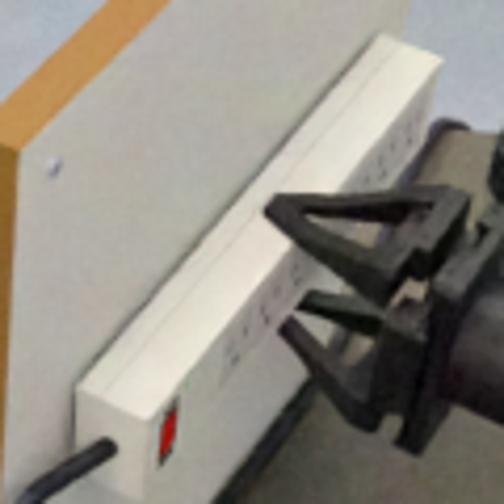

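Emit:
move([
  [0,0,0,0,0,0,1,0.0025,0.026,-0.016,0,0,0,-0.3],
  [0,0,0,0,0,0,1,0.0025,0.0015,0.0005,-0.001,0,0,-0.3],
], speed=0.06)

Scene clock: 2861.23 s.
left_arm: end_effector_position=(+0.3744, +0.3127, +0.1292) grip_measured=+1.000 end_effector_quat_wxyz=(+0.610, -0.049, +0.789, +0.049) | right_arm: end_effector_position=(+0.3316, -0.0438, +0.2620) grip_measured=+0.059 end_effector_quat_wxyz=(+0.220, +0.201, +0.673, +0.677)
Joint positions: left_arm=[-0.069 1.558 0.336 0.966 -0.147 -0.02 0.094] | right_arm=[0.172 1.332 0.423 0.926 -0.763 1.56 0.05]
Joint torques (N m): left_arm=[-0.72 -7.12 4.93 2.53 -0.07 -0.1] | right_arm=[1.65 -2.09 7.28 2.21 0.11 0.09]
Heat: left arm: 49 °C; right arm: 53 °C.
Hand target: left_arm +0.3728, +0.3102, +0.1338; +0.619, -0.050, +0.783, +0.044 | right_arm +0.3332, -0.0370, +0.2738; +0.230, +0.184, +0.662, +0.689
Off the commanded pose: left_arm 0.006 m, 1 deg | right_arm 0.014 m, 3 deg.
move: off_target (right_arm)

Emit:
move([
  [0,0,0,0,0,0,1,0.000,0.022,-0.016,0,0,0.002,-0.3],
  [0,0,0,0,0,0,1,0.000,-0.004,0.0,0.004,0,0.002,-0.3],
], speed=0.06)

Scene clock: 2865.73 s.
left_arm: end_effector_position=(+0.3744, +0.3127, +0.1292) grip_measured=+1.000 end_effector_quat_wxyz=(+0.610, -0.049, +0.789, +0.049) | right_arm: end_effector_position=(+0.3318, -0.0431, +0.2568) grip_measured=+0.059 end_effector_quat_wxyz=(+0.213, +0.209, +0.678, +0.672)
Joint positions: left_arm=[-0.069 1.558 0.336 0.966 -0.147 -0.02 0.094] | right_arm=[0.177 1.332 0.423 0.9 -0.755 1.557 0.05]
Joint torques (N m): left_arm=[-0.7 -7.1 4.93 2.53 -0.07 -0.11] | right_arm=[1.25 -2.41 7.43 2.23 0 0.08]
Heat: left arm: 49 °C; right arm: 53 °C.
Hand target: left_arm +0.3728, +0.3102, +0.1338; +0.619, -0.050, +0.783, +0.044 | right_arm +0.3334, -0.0370, +0.2714; +0.226, +0.188, +0.666, +0.686
Off the commanded pose: left_arm 0.006 m, 1 deg | right_arm 0.016 m, 4 deg.
move: off_target (right_arm)

Emit:
move([
  [0,0,0,0,0,0,1,0.000,0.026,-0.016,0,0,-0.003,-0.3],
  [0,0,0,0,0,0,1,0.000,0.001,0.0,-0.002,0,-0.003,-0.3],
], speed=0.06)

Scene clock: 2870.73 s.
left_arm: end_effector_position=(+0.3744, +0.3127, +0.1292) grip_measured=+1.000 end_effector_quat_wxyz=(+0.610, -0.049, +0.789, +0.049) | right_arm: end_effector_position=(+0.3323, -0.0434, +0.2564) grip_measured=+0.059 end_effector_quat_wxyz=(+0.215, +0.208, +0.678, +0.671)
Joint positions: left_arm=[-0.069 1.558 0.336 0.966 -0.147 -0.02 0.094] | right_arm=[0.175 1.335 0.423 0.904 -0.757 1.552 0.05]
Joint torques (N m): left_arm=[-0.72 -7.12 4.93 2.53 -0.07 -0.1] | right_arm=[1.43 -2.43 7.21 2.33 0 0.07]
Heat: left arm: 49 °C; right arm: 53 °C.
Hand target: left_arm +0.3728, +0.3102, +0.1338; +0.619, -0.050, +0.783, +0.044 | right_arm +0.3334, -0.0370, +0.2721; +0.230, +0.184, +0.665, +0.687
Off the commanded pose: left_arm 0.006 m, 1 deg | right_arm 0.017 m, 4 deg.
move: off_target (right_arm)

Emit:
move([
  [0,0,0,0,0,0,1,0.000,0.032,-0.016,-0.002,0,-0.001,-0.3],
  [0,0,0,0,0,0,1,0.000,0.0015,0.0005,-0.003,0,-0.001,-0.3],
], speed=0.06)

Scene clock: 2874.47 s.
left_arm: end_effector_position=(+0.3744, +0.3127, +0.1292) grip_measured=+1.000 end_effector_quat_wxyz=(+0.610, -0.049, +0.789, +0.049) | right_arm: end_effector_position=(+0.3318, -0.0430, +0.2574) grip_measured=+0.059 end_effector_quat_wxyz=(+0.217, +0.204, +0.676, +0.675)
Joint positions: left_arm=[-0.069 1.558 0.336 0.966 -0.147 -0.02 0.094] | right_arm=[0.175 1.342 0.419 0.929 -0.76 1.556 0.05]
Joint torques (N m): left_arm=[-0.72 -7.12 4.93 2.53 -0.07 -0.11] | right_arm=[1.48 -2.48 7.31 2.31 0.07 0.11]
Heat: left arm: 49 °C; right arm: 53 °C.
Hand target: left_arm +0.3728, +0.3102, +0.1338; +0.619, -0.050, +0.783, +0.044 | right_arm +0.3334, -0.0367, +0.2729; +0.232, +0.182, +0.662, +0.689
Off the commanded pose: left_arm 0.006 m, 1 deg | right_arm 0.017 m, 4 deg.
move: off_target (right_arm)

Emit:
move(target=[0,0,0,0,0,0,1,0.004,0.0,0.000,0,0,0,-0.3], speed=0.03)

Scene clock: 2877.10 s.
left_arm: end_effector_position=(+0.3744, +0.3127, +0.1292) grip_measured=+1.000 end_effector_quat_wxyz=(+0.610, -0.049, +0.789, +0.049) | right_arm: end_effector_position=(+0.3318, -0.0430, +0.2575) grip_measured=+0.059 end_effector_quat_wxyz=(+0.217, +0.204, +0.676, +0.675)
Joint positions: left_arm=[-0.069 1.558 0.336 0.966 -0.147 -0.02 0.094] | right_arm=[0.175 1.342 0.419 0.929 -0.76 1.557 0.05]
Joint torques (N m): left_arm=[-0.72 -7.1 4.94 2.53 -0.07 -0.11] | right_arm=[2.04 -2.92 6.79 2.27 0.16 0.1]
Heat: left arm: 49 °C; right arm: 53 °C.
Hand target: left_arm +0.3728, +0.3102, +0.1338; +0.619, -0.050, +0.783, +0.044 | right_arm +0.3314, -0.0354, +0.2729; +0.232, +0.182, +0.662, +0.690
Off the commanded pose: left_arm 0.006 m, 1 deg | right_arm 0.017 m, 4 deg.
move: off_target (right_arm)

Emit:
move(target=[0,0,0,0,0,0,1,0.003,0.0,-0.004,0,0,0,-0.3], speed=0.03)

Emit:
move(target=[0,0,0,0,0,0,1,0.002,0.0,-0.002,0,0,0,-0.3], speed=0.03)

Scene clock: 2880.30 s.
left_arm: end_effector_position=(+0.3744, +0.3127, +0.1292) grip_measured=+1.000 end_effector_quat_wxyz=(+0.610, -0.049, +0.789, +0.049) | right_arm: end_effector_position=(+0.3318, -0.0433, +0.2573) grip_measured=+0.059 end_effector_quat_wxyz=(+0.218, +0.204, +0.675, +0.675)
Joint positions: left_arm=[-0.069 1.558 0.336 0.966 -0.147 -0.02 0.094] | right_arm=[0.175 1.342 0.417 0.933 -0.758 1.557 0.05]
Joint torques (N m): left_arm=[-0.72 -7.12 4.93 2.53 -0.07 -0.11] | right_arm=[1.99 -3.85 6.24 2.25 0.13 0.09]
Heat: left arm: 49 °C; right arm: 53 °C.
Hand target: left_arm +0.3728, +0.3102, +0.1338; +0.619, -0.050, +0.783, +0.044 | right_arm +0.3286, -0.0364, +0.2725; +0.232, +0.182, +0.662, +0.689
Off the commanded pose: left_arm 0.006 m, 1 deg | right_arm 0.017 m, 4 deg.
move: off_target (right_arm)

Scene clock: 2881.00 s.
left_arm: end_effector_position=(+0.3744, +0.3127, +0.1292) grip_measured=+1.000 end_effector_quat_wxyz=(+0.610, -0.049, +0.789, +0.049) | right_arm: end_effector_position=(+0.3318, -0.0433, +0.2573) grip_measured=+0.059 end_effector_quat_wxyz=(+0.218, +0.204, +0.675, +0.675)
Joint positions: left_arm=[-0.069 1.558 0.336 0.966 -0.147 -0.02 0.094] | right_arm=[0.175 1.342 0.417 0.933 -0.758 1.557 0.05]
Joint torques (N m): left_arm=[-0.72 -7.12 4.93 2.53 -0.07 -0.11] | right_arm=[2 -4.4 5.85 2.23 0.12 0.1]
Heat: left arm: 49 °C; right arm: 53 °C.
Hand target: left_arm +0.3728, +0.3102, +0.1338; +0.619, -0.050, +0.783, +0.044 | right_arm +0.3270, -0.0367, +0.2724; +0.232, +0.182, +0.662, +0.689
Off the commanded pose: left_arm 0.006 m, 1 deg | right_arm 0.017 m, 4 deg.
move: off_target (right_arm)

Emit:
move([
  [0,0,0,0,0,0,1,-0.005,0.026,-0.012,0,0,0,-0.3],
  [0,0,0,0,0,0,1,-0.0065,-0.002,0.006,0,0,0,-0.3],
], speed=0.06)

Scene clock: 2885.97 s.
left_arm: end_effector_position=(+0.3744, +0.3127, +0.1292) grip_measured=+1.000 end_effector_quat_wxyz=(+0.610, -0.049, +0.789, +0.049) | right_arm: end_effector_position=(+0.3306, -0.0429, +0.2583) grip_measured=+0.059 end_effector_quat_wxyz=(+0.219, +0.202, +0.674, +0.676)
Joint positions: left_arm=[-0.069 1.558 0.336 0.966 -0.147 -0.02 0.094] | right_arm=[0.177 1.341 0.412 0.944 -0.757 1.559 0.05]
Joint torques (N m): left_arm=[-0.72 -7.1 4.94 2.53 -0.07 -0.1] | right_arm=[1.74 -2.22 7.34 2.26 0.1 0.07]
Heat: left arm: 49 °C; right arm: 53 °C.
Hand target: left_arm +0.3728, +0.3102, +0.1338; +0.619, -0.050, +0.783, +0.044 | right_arm +0.3323, -0.0359, +0.2718; +0.232, +0.182, +0.662, +0.689
Off the commanded pose: left_arm 0.006 m, 1 deg | right_arm 0.015 m, 3 deg.
move: off_target (right_arm)

Emit:
move([
  [0,0,0,0,0,0,1,0.000,0.026,-0.014,0,0,0,-0.3],
  [0,0,0,0,0,0,1,0.001,-0.002,0.000,0.001,0,0.001,-0.3],
], speed=0.06)

Scene clock: 2890.20 s.
left_arm: end_effector_position=(+0.3744, +0.3127, +0.1292) grip_measured=+1.000 end_effector_quat_wxyz=(+0.610, -0.049, +0.789, +0.049) | right_arm: end_effector_position=(+0.3296, -0.0424, +0.2565) grip_measured=+0.059 end_effector_quat_wxyz=(+0.216, +0.204, +0.675, +0.676)
Joint positions: left_arm=[-0.069 1.558 0.336 0.966 -0.147 -0.02 0.094] | right_arm=[0.179 1.34 0.409 0.941 -0.757 1.561 0.05]
Joint torques (N m): left_arm=[-0.72 -7.12 4.94 2.53 -0.07 -0.1] | right_arm=[1.72 -2.11 7.47 2.24 0.11 0.04]
Heat: left arm: 49 °C; right arm: 53 °C.
Hand target: left_arm +0.3728, +0.3102, +0.1338; +0.619, -0.050, +0.783, +0.044 | right_arm +0.3319, -0.0354, +0.2705; +0.231, +0.183, +0.663, +0.689
Off the commanded pose: left_arm 0.006 m, 1 deg | right_arm 0.016 m, 4 deg.
move: off_target (right_arm)

Emit:
move([
  [0,0,0,0,0,0,1,0.000,0.03,-0.014,0,0,0,-0.3],
  [0,0,0,0,0,0,1,0.000,0.003,0.000,-0.001,0,0,-0.3],
], speed=0.06)

Scene clock: 2894.57 s.
left_arm: end_effector_position=(+0.3744, +0.3127, +0.1292) grip_measured=+1.000 end_effector_quat_wxyz=(+0.610, -0.049, +0.789, +0.049) | right_arm: end_effector_position=(+0.3291, -0.0421, +0.2547) grip_measured=+0.059 end_effector_quat_wxyz=(+0.213, +0.206, +0.677, +0.674)
Joint positions: left_arm=[-0.069 1.558 0.336 0.966 -0.147 -0.02 0.094] | right_arm=[0.181 1.336 0.409 0.926 -0.757 1.558 0.05]
Joint torques (N m): left_arm=[-0.72 -7.12 4.94 2.53 -0.07 -0.1] | right_arm=[1.55 -2.24 7.58 2.34 0.11 0.11]
Heat: left arm: 49 °C; right arm: 53 °C.
Hand target: left_arm +0.3728, +0.3102, +0.1338; +0.619, -0.050, +0.783, +0.044 | right_arm +0.3318, -0.0356, +0.2724; +0.231, +0.182, +0.661, +0.690
Off the commanded pose: left_arm 0.006 m, 1 deg | right_arm 0.019 m, 4 deg.
move: off_target (right_arm)

Emit:
move([
  [0,0,0,0,0,0,1,0.000,0.045,-0.014,0,0,0,-0.3],
  [0,0,0,0,0,0,1,0.000,0.003,-0.014,0,0,0,-0.3],
  [0,0,0,0,0,0,1,0.000,-0.003,0.000,-0.001,0,0,-0.3],
], speed=0.08)

Scene clock: 2900.47 s.
left_arm: end_effector_position=(+0.3744, +0.3127, +0.1292) grip_measured=+1.000 end_effector_quat_wxyz=(+0.610, -0.049, +0.789, +0.049) | right_arm: end_effector_position=(+0.3291, -0.0423, +0.2634) grip_measured=+0.059 end_effector_quat_wxyz=(+0.226, +0.191, +0.667, +0.683)
Joint positions: left_arm=[-0.069 1.558 0.336 0.966 -0.147 -0.02 0.094] | right_arm=[0.178 1.345 0.406 0.989 -0.761 1.564 0.05]
Joint torques (N m): left_arm=[-0.72 -7.12 4.93 2.53 -0.07 -0.1] | right_arm=[1.8 -1.89 7.38 1.97 0.22 0.09]
Heat: left arm: 49 °C; right arm: 54 °C.
Hand target: left_arm +0.3728, +0.3102, +0.1338; +0.619, -0.050, +0.783, +0.044 | right_arm +0.3319, -0.0355, +0.2705; +0.231, +0.182, +0.660, +0.691
Off the commanded pose: left_arm 0.006 m, 1 deg | right_arm 0.010 m, 2 deg.
move: done

Emit:
move([
  [0,0,0,0,0,0,1,0.000,0.02,-0.012,0.005,0,0.004,-0.3],
  [0,0,0,0,0,0,1,0.000,-0.003,0.000,0.006,0,0.004,-0.3],
], speed=0.06)

Scene clock: 2904.80 s.
left_arm: end_effector_position=(+0.3744, +0.3127, +0.1292) grip_measured=+1.000 end_effector_quat_wxyz=(+0.610, -0.049, +0.789, +0.049) | right_arm: end_effector_position=(+0.3289, -0.0421, +0.2510) grip_measured=+0.059 end_effector_quat_wxyz=(+0.208, +0.213, +0.679, +0.671)
Joint positions: left_arm=[-0.069 1.558 0.336 0.966 -0.147 -0.02 0.094] | right_arm=[0.182 1.335 0.406 0.909 -0.752 1.56 0.05]
Joint torques (N m): left_arm=[-0.72 -7.1 4.92 2.53 -0.07 -0.1] | right_arm=[1.46 -2.36 7.86 2.27 0.06 0.07]
Heat: left arm: 49 °C; right arm: 54 °C.
Hand target: left_arm +0.3728, +0.3102, +0.1338; +0.619, -0.050, +0.783, +0.044 | right_arm +0.3320, -0.0354, +0.2688; +0.225, +0.188, +0.666, +0.686
Off the commanded pose: left_arm 0.006 m, 1 deg | right_arm 0.019 m, 4 deg.
move: off_target (right_arm)

Emit:
move([
  [0,0,0,0,0,0,1,0.000,0.026,-0.012,-0.003,0,-0.001,-0.3],
  [0,0,0,0,0,0,1,0.000,0.002,0.000,-0.005,0,-0.001,-0.3],
], speed=0.06)

Scene clock: 2910.33 s.
left_arm: end_effector_position=(+0.3744, +0.3127, +0.1292) grip_measured=+1.000 end_effector_quat_wxyz=(+0.610, -0.049, +0.789, +0.049) | right_arm: end_effector_position=(+0.3292, -0.0422, +0.2537) grip_measured=+0.059 end_effector_quat_wxyz=(+0.212, +0.207, +0.675, +0.676)
Joint positions: left_arm=[-0.069 1.558 0.336 0.966 -0.147 -0.02 0.094] | right_arm=[0.18 1.347 0.404 0.948 -0.758 1.568 0.05]
Joint torques (N m): left_arm=[-0.72 -7.1 4.93 2.53 -0.07 -0.1] | right_arm=[1.63 -2.21 7.47 2.31 0.12 0.1]
Heat: left arm: 49 °C; right arm: 54 °C.
Hand target: left_arm +0.3728, +0.3102, +0.1338; +0.619, -0.050, +0.783, +0.044 | right_arm +0.3320, -0.0355, +0.2700; +0.228, +0.186, +0.660, +0.691
Off the commanded pose: left_arm 0.006 m, 1 deg | right_arm 0.018 m, 4 deg.
move: off_target (right_arm)

Emit:
move([
  [0,0,0,0,0,0,1,0.000,0.058,-0.0233,0.004,0,0,-0.3],
  [0,0,0,0,0,0,1,0.000,0.0142,-0.0233,0.004,0,0,-0.3],
  [0,0,0,0,0,0,1,0.000,0.0033,0.000,0.004,0,0,-0.3],
], speed=0.07)

Scene clock: 2918.00 s.
left_arm: end_effector_position=(+0.3744, +0.3127, +0.1292) grip_measured=+1.000 end_effector_quat_wxyz=(+0.610, -0.049, +0.789, +0.049) | right_arm: end_effector_position=(+0.3305, -0.0427, +0.2579) grip_measured=+0.059 end_effector_quat_wxyz=(+0.216, +0.206, +0.678, +0.672)
Joint positions: left_arm=[-0.069 1.558 0.336 0.966 -0.147 -0.02 0.094] | right_arm=[0.178 1.324 0.422 0.895 -0.756 1.55 0.05]
Joint torques (N m): left_arm=[-0.72 -7.12 4.92 2.53 -0.07 -0.11] | right_arm=[1.78 -2.17 7.21 2.31 0.1 0.16]
Heat: left arm: 49 °C; right arm: 55 °C.
Hand target: left_arm +0.3728, +0.3102, +0.1338; +0.619, -0.050, +0.783, +0.044 | right_arm +0.3318, -0.0354, +0.2719; +0.227, +0.187, +0.665, +0.687
Off the commanded pose: left_arm 0.006 m, 1 deg | right_arm 0.016 m, 3 deg.
move: off_target (right_arm)

Emit:
move([
  [0,0,0,0,0,0,1,0.0024,0.0548,-0.0233,0,0,0,-0.3],
  [0,0,0,0,0,0,1,0.0024,0.011,-0.0233,0,0,0,-0.3],
  [0,0,0,0,0,0,1,0.0024,0.000,0.000,0,0,0,-0.3],
], speed=0.08)

Scene clock: 2924.97 s.
left_arm: end_effector_position=(+0.3744, +0.3127, +0.1292) grip_measured=+1.000 end_effector_quat_wxyz=(+0.610, -0.049, +0.789, +0.049) | right_arm: end_effector_position=(+0.3301, -0.0426, +0.2596) grip_measured=+0.059 end_effector_quat_wxyz=(+0.219, +0.204, +0.676, +0.673)
Joint positions: left_arm=[-0.069 1.558 0.336 0.966 -0.147 -0.02 0.094] | right_arm=[0.181 1.321 0.419 0.905 -0.75 1.552 0.05]
Joint torques (N m): left_arm=[-0.72 -7.1 4.93 2.53 -0.07 -0.11] | right_arm=[1.92 -2.24 7.17 2.17 0.08 0.14]
Heat: left arm: 49 °C; right arm: 55 °C.
Hand target: left_arm +0.3728, +0.3102, +0.1338; +0.619, -0.050, +0.783, +0.044 | right_arm +0.3307, -0.0347, +0.2718; +0.227, +0.187, +0.665, +0.687
Off the commanded pose: left_arm 0.006 m, 1 deg | right_arm 0.015 m, 3 deg.
move: off_target (right_arm)

Emit:
move([
  [0,0,0,0,0,0,1,0.004,0.0548,-0.0233,0.002,0,0.002,-0.3],
  [0,0,0,0,0,0,1,0.004,0.010,-0.0233,0.002,0,0.002,-0.3],
  [0,0,0,0,0,0,1,0.004,-0.002,0.000,0.002,0,0.002,-0.3],
], speed=0.08)

Scene clock: 2931.13 s.
left_arm: end_effector_position=(+0.3744, +0.3127, +0.1292) grip_measured=+1.000 end_effector_quat_wxyz=(+0.610, -0.049, +0.789, +0.049) | right_arm: end_effector_position=(+0.3275, -0.0409, +0.2573) grip_measured=+0.059 end_effector_quat_wxyz=(+0.215, +0.207, +0.679, +0.671)
Joint positions: left_arm=[-0.069 1.558 0.336 0.966 -0.147 -0.02 0.094] | right_arm=[0.19 1.311 0.413 0.888 -0.743 1.551 0.05]
Joint torques (N m): left_arm=[-0.72 -7.12 4.93 2.53 -0.07 -0.1] | right_arm=[1.83 -2.11 7.31 2.25 0.1 0.13]
Heat: left arm: 49 °C; right arm: 55 °C.
Hand target: left_arm +0.3728, +0.3102, +0.1338; +0.619, -0.050, +0.783, +0.044 | right_arm +0.3287, -0.0333, +0.2706; +0.224, +0.190, +0.666, +0.685
Off the commanded pose: left_arm 0.006 m, 1 deg | right_arm 0.015 m, 3 deg.
move: off_target (right_arm)

Emit:
move([
  [0,0,0,0,0,0,1,-0.02,0.0548,-0.0233,0,0,0,-0.3],
  [0,0,0,0,0,0,1,-0.0142,0.0165,-0.0233,0,0,0,-0.3],
  [0,0,0,0,0,0,1,-0.0142,0.0045,0.000,0,0,0,-0.3],
], speed=0.08)

Scene clock: 2942.60 s.
left_arm: end_effector_position=(+0.3744, +0.3127, +0.1292) grip_measured=+1.000 end_effector_quat_wxyz=(+0.610, -0.049, +0.789, +0.049) | right_arm: end_effector_position=(+0.3344, -0.0450, +0.2611) grip_measured=+0.059 end_effector_quat_wxyz=(+0.215, +0.206, +0.679, +0.671)
Joint positions: left_arm=[-0.069 1.558 0.336 0.966 -0.147 -0.02 0.094] | right_arm=[0.164 1.327 0.443 0.874 -0.771 1.549 0.05]
Joint torques (N m): left_arm=[-0.72 -7.12 4.93 2.53 -0.07 -0.1] | right_arm=[1.73 -2.21 7.08 2.26 0.09 0.17]
Heat: left arm: 49 °C; right arm: 54 °C.
Hand target: left_arm +0.3728, +0.3102, +0.1338; +0.619, -0.050, +0.783, +0.044 | right_arm +0.3357, -0.0382, +0.2736; +0.224, +0.190, +0.666, +0.685
Off the commanded pose: left_arm 0.006 m, 1 deg | right_arm 0.014 m, 3 deg.
move: off_target (right_arm)

Emit:
move([
  [0,0,0,0,0,0,1,0,0.02,-0.016,0,0,0,-0.3],
  [0,0,0,0,0,0,1,0,-0.006,0.000,0.001,0,0,-0.3],
], speed=0.06)

Scene clock: 2951.07 s.
left_arm: end_effector_position=(+0.3744, +0.3127, +0.1292) grip_measured=+1.000 end_effector_quat_wxyz=(+0.610, -0.049, +0.789, +0.049) | right_arm: end_effector_position=(+0.3348, -0.0444, +0.2592) grip_measured=+0.059 end_effector_quat_wxyz=(+0.214, +0.206, +0.678, +0.672)
Joint positions: left_arm=[-0.069 1.558 0.336 0.966 -0.147 -0.02 0.094] | right_arm=[0.166 1.339 0.438 0.896 -0.769 1.554 0.05]
Joint torques (N m): left_arm=[-0.72 -7.12 4.93 2.53 -0.07 -0.11] | right_arm=[1.52 -2.37 6.99 2.2 0.08 0.1]
Heat: left arm: 49 °C; right arm: 54 °C.
Hand target: left_arm +0.3728, +0.3102, +0.1338; +0.619, -0.050, +0.783, +0.044 | right_arm +0.3359, -0.0381, +0.2699; +0.224, +0.190, +0.667, +0.684
Off the commanded pose: left_arm 0.006 m, 1 deg | right_arm 0.013 m, 3 deg.
move: off_target (right_arm)

Emit:
move([
  [0,0,0,0,0,0,1,0,0.022,-0.016,0,0,0,-0.3],
  [0,0,0,0,0,0,1,0,-0.003,0.000,0.001,0,0,-0.3],
], speed=0.06)

Scene clock: 2956.17 s.
left_arm: end_effector_position=(+0.3744, +0.3127, +0.1292) grip_measured=+1.000 end_effector_quat_wxyz=(+0.610, -0.049, +0.789, +0.049) | right_arm: end_effector_position=(+0.3349, -0.0442, +0.2566) grip_measured=+0.059 end_effector_quat_wxyz=(+0.212, +0.209, +0.679, +0.671)
Joint positions: left_arm=[-0.069 1.558 0.336 0.966 -0.147 -0.02 0.094] | right_arm=[0.168 1.343 0.435 0.895 -0.766 1.555 0.05]
Joint torques (N m): left_arm=[-0.7 -7.12 4.93 2.53 -0.07 -0.1] | right_arm=[1.37 -2.47 6.97 2.19 0.04 0.08]
Heat: left arm: 49 °C; right arm: 54 °C.
Hand target: left_arm +0.3728, +0.3102, +0.1338; +0.619, -0.050, +0.783, +0.044 | right_arm +0.3360, -0.0381, +0.2682; +0.223, +0.191, +0.668, +0.683
Off the commanded pose: left_arm 0.006 m, 1 deg | right_arm 0.013 m, 3 deg.
move: off_target (right_arm)

Emit:
move([
  [0,0,0,0,0,0,1,-0.004,0.028,-0.016,0,0,0,-0.3],
  [0,0,0,0,0,0,1,-0.004,0.003,0.000,0,0,-0.002,-0.3],
], speed=0.06)

Scene clock: 2964.50 s.
left_arm: end_effector_position=(+0.3744, +0.3127, +0.1292) grip_measured=+1.000 end_effector_quat_wxyz=(+0.610, -0.049, +0.789, +0.049) | right_arm: end_effector_position=(+0.3349, -0.0459, +0.2533) grip_measured=+0.059 end_effector_quat_wxyz=(+0.208, +0.213, +0.683, +0.668)
Joint positions: left_arm=[-0.069 1.558 0.336 0.966 -0.147 -0.02 0.094] | right_arm=[0.16 1.342 0.435 0.876 -0.775 1.549 0.05]
Joint torques (N m): left_arm=[-0.7 -7.13 4.92 2.53 -0.07 -0.1] | right_arm=[1.46 -2.44 7.6 2.27 0.06 0.08]
Heat: left arm: 49 °C; right arm: 53 °C.
Hand target: left_arm +0.3728, +0.3102, +0.1338; +0.619, -0.050, +0.783, +0.044 | right_arm +0.3378, -0.0395, +0.2700; +0.226, +0.188, +0.669, +0.683
Off the commanded pose: left_arm 0.006 m, 1 deg | right_arm 0.018 m, 4 deg.
move: off_target (right_arm)

Emit:
move([
  [0,0,0,0,0,0,1,-0.002,0.055,-0.0233,0,0,0,-0.3],
  [0,0,0,0,0,0,1,0.0052,0.0125,-0.0233,0,0,0,-0.3],
  [0,0,0,0,0,0,1,0.0052,0.001,0.000,0,0,0,-0.3],
], speed=0.08)

Scene clock: 2974.13 s.
left_arm: end_effector_position=(+0.3744, +0.3127, +0.1292) grip_measured=+1.000 end_effector_quat_wxyz=(+0.610, -0.049, +0.789, +0.049) | right_arm: end_effector_position=(+0.3338, -0.0435, +0.2566) grip_measured=+0.059 end_effector_quat_wxyz=(+0.211, +0.209, +0.682, +0.669)
Joint positions: left_arm=[-0.069 1.558 0.336 0.966 -0.147 -0.02 0.094] | right_arm=[0.171 1.334 0.437 0.874 -0.765 1.546 0.05]
Joint torques (N m): left_arm=[-0.72 -7.13 4.93 2.53 -0.07 -0.11] | right_arm=[1.33 -2.59 7.08 2.27 0.04 0.08]
Heat: left arm: 49 °C; right arm: 53 °C.
Hand target: left_arm +0.3728, +0.3102, +0.1338; +0.619, -0.050, +0.783, +0.044 | right_arm +0.3352, -0.0377, +0.2705; +0.225, +0.189, +0.669, +0.683
Off the commanded pose: left_arm 0.006 m, 1 deg | right_arm 0.015 m, 4 deg.
move: off_target (right_arm)

Emit:
move([
  [0,0,0,0,0,0,1,0,0.004,0.004,-0.002,0,-0.002,-0.3],
], speed=0.04)

Scene clock: 2977.67 s.
left_arm: end_effector_position=(+0.3744, +0.3127, +0.1292) grip_measured=+1.000 end_effector_quat_wxyz=(+0.610, -0.049, +0.789, +0.049) | right_arm: end_effector_position=(+0.3340, -0.0436, +0.2567) grip_measured=+0.059 end_effector_quat_wxyz=(+0.212, +0.209, +0.681, +0.669)
Joint positions: left_arm=[-0.069 1.558 0.336 0.966 -0.147 -0.02 0.094] | right_arm=[0.171 1.334 0.437 0.874 -0.764 1.546 0.05]
Joint torques (N m): left_arm=[-0.73 -7.1 4.93 2.53 -0.07 -0.11] | right_arm=[1.91 -2.26 7.62 2.32 0.11 0.09]
Heat: left arm: 49 °C; right arm: 54 °C.
Hand target: left_arm +0.3728, +0.3102, +0.1338; +0.619, -0.050, +0.783, +0.044 | right_arm +0.3364, -0.0357, +0.2730; +0.228, +0.186, +0.668, +0.684
Off the commanded pose: left_arm 0.006 m, 1 deg | right_arm 0.018 m, 4 deg.
move: off_target (right_arm)

Emit:
wait(seconds=0.1, cameras=["cam_right_wrist","cam_head_left","cam_head_right"])

Emit:
zoom_image(camera="cam_head_left", region=[310, 180, 380, 250])

Emit:
zoom_image(camera="cam_head_left", region=[365, 100, 435, 170])

Emit:
zoom_image(camera="cam_right_wrist", region=[250, 100, 450, 250])

Scene clock: 2981.33 s.
left_arm: end_effector_position=(+0.3744, +0.3127, +0.1292) grip_measured=+1.000 end_effector_quat_wxyz=(+0.610, -0.049, +0.789, +0.049) | right_arm: end_effector_position=(+0.3340, -0.0436, +0.2567) grip_measured=+0.059 end_effector_quat_wxyz=(+0.212, +0.209, +0.681, +0.669)
Joint positions: left_arm=[-0.069 1.558 0.336 0.966 -0.147 -0.02 0.094] | right_arm=[0.171 1.334 0.437 0.874 -0.764 1.546 0.05]
Joint torques (N m): left_arm=[-0.72 -7.12 4.94 2.53 -0.07 -0.11] | right_arm=[1.89 -2.22 7.6 2.31 0.11 0.08]
Heat: left arm: 49 °C; right arm: 54 °C.
Hand target: left_arm +0.3728, +0.3102, +0.1338; +0.619, -0.050, +0.783, +0.044 | right_arm +0.3364, -0.0357, +0.2730; +0.228, +0.186, +0.668, +0.684
Tool commands: left_gripper/opening=+1.0 right_gripper/opening=-0.3
Off the commanded pose: left_arm 0.006 m, 1 deg | right_arm 0.018 m, 4 deg.
wait: 0.10 s; at rest from the start
Images, in order (width x height): cam_head_left 672x504, cam_head_right 672x504, cam_right_wrist 672x504.

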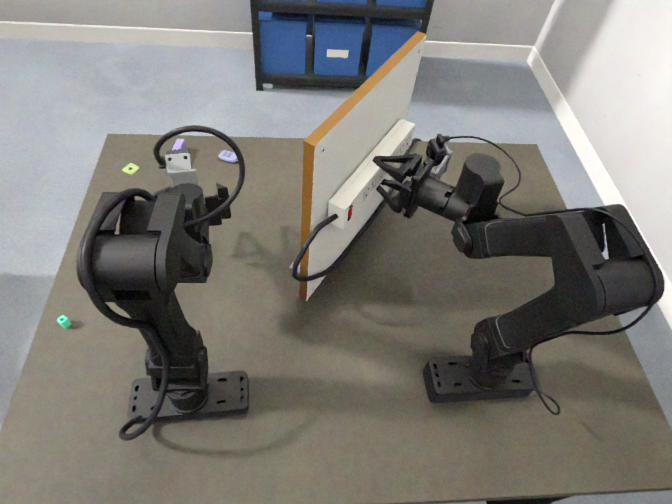

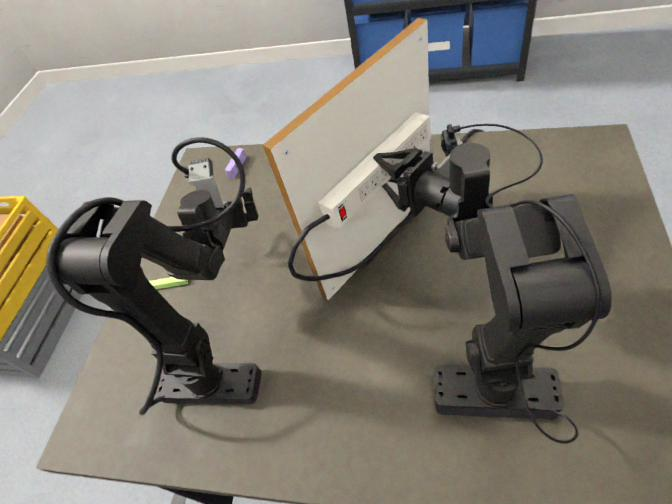

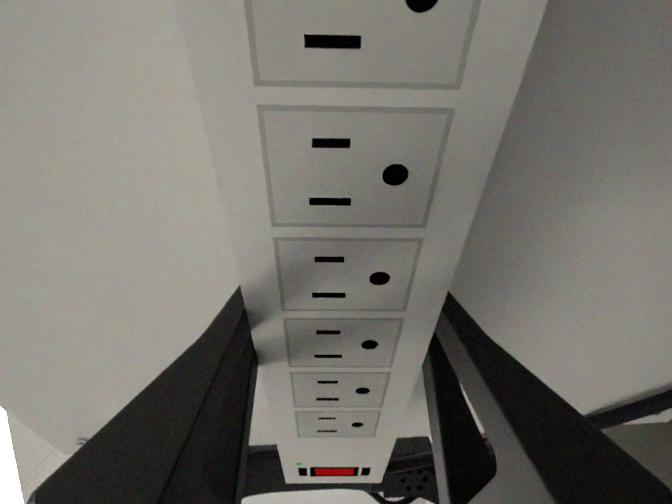

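Scaled by 7.200.

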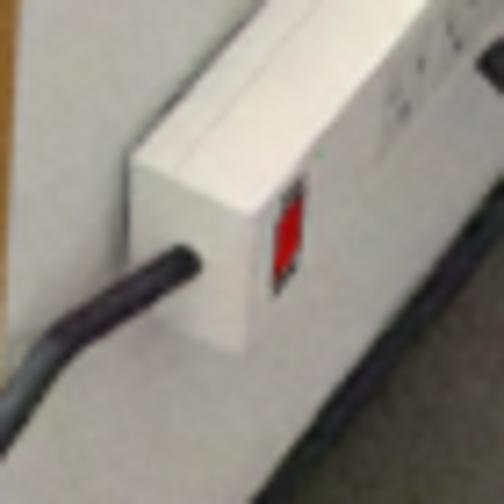

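Scaled by 7.200.

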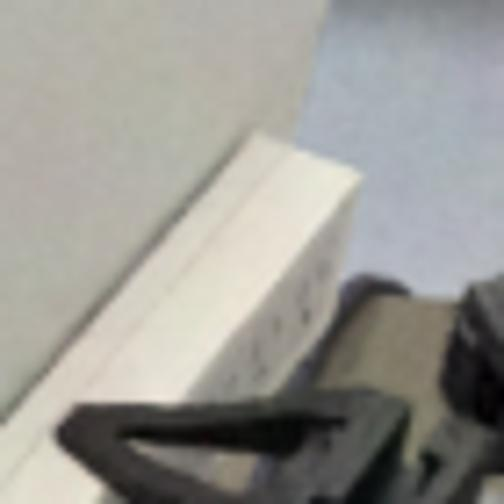

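Scaled by 2.520.

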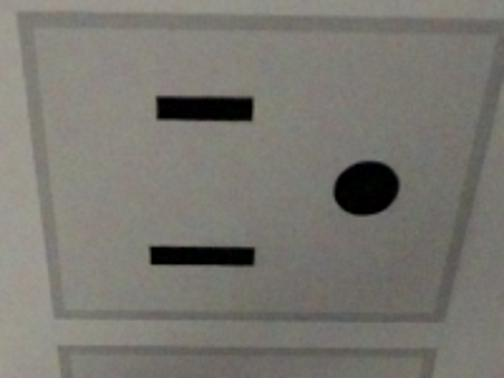

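Emit:
move([
  [0,0,0,0,0,0,1,0,0.028,-0.02,0,0,0,-0.3],
  [0,0,0,0,0,0,1,-0.001,0.0,-0.003,0,0,0,-0.3],
], speed=0.06)

Scene clock: 2990.43 s.
left_arm: end_effector_position=(+0.3744, +0.3127, +0.1292) grip_measured=+1.000 end_effector_quat_wxyz=(+0.610, -0.049, +0.789, +0.049) | right_arm: end_effector_position=(+0.3344, -0.0439, +0.2563) grip_measured=+0.059 end_effector_quat_wxyz=(+0.213, +0.209, +0.682, +0.668)
Joint positions: left_arm=[-0.069 1.558 0.336 0.966 -0.147 -0.02 0.094] | right_arm=[0.171 1.334 0.437 0.873 -0.761 1.544 0.05]
Joint torques (N m): left_arm=[-0.72 -7.12 4.94 2.53 -0.07 -0.11] | right_arm=[1.37 -2.52 7.39 2.32 0.01 0.11]
Heat: left arm: 49 °C; right arm: 55 °C.
Hand target: left_arm +0.3728, +0.3102, +0.1338; +0.619, -0.050, +0.783, +0.044 | right_arm +0.3359, -0.0375, +0.2729; +0.228, +0.186, +0.668, +0.684
Off the commanded pose: left_arm 0.006 m, 1 deg | right_arm 0.018 m, 4 deg.
move: off_target (right_arm)

Emit:
move([
  [0,0,0,0,0,0,1,0,0.028,-0.016,-0.003,0,0,-0.3],
  [0,0,0,0,0,0,1,0,0.0,0.0005,-0.005,0,0,-0.3],
], speed=0.06)

Scene clock: 2995.67 s.
left_arm: end_effector_position=(+0.3744, +0.3127, +0.1292) grip_measured=+1.000 end_effector_quat_wxyz=(+0.610, -0.049, +0.789, +0.049) | right_arm: end_effector_position=(+0.3337, -0.0447, +0.2610) grip_measured=+0.059 end_effector_quat_wxyz=(+0.220, +0.201, +0.673, +0.677)
Joint positions: left_arm=[-0.069 1.558 0.336 0.966 -0.147 -0.02 0.094] | right_arm=[0.166 1.346 0.426 0.939 -0.769 1.56 0.05]
Joint torques (N m): left_arm=[-0.72 -7.1 4.93 2.53 -0.07 -0.1] | right_arm=[1.77 -2.07 7.49 2.13 0.12 0.1]
Heat: left arm: 49 °C; right arm: 55 °C.
Hand target: left_arm +0.3728, +0.3102, +0.1338; +0.619, -0.050, +0.783, +0.044 | right_arm +0.3361, -0.0373, +0.2729; +0.230, +0.184, +0.662, +0.689
Off the commanded pose: left_arm 0.006 m, 1 deg | right_arm 0.014 m, 3 deg.
move: off_target (right_arm)


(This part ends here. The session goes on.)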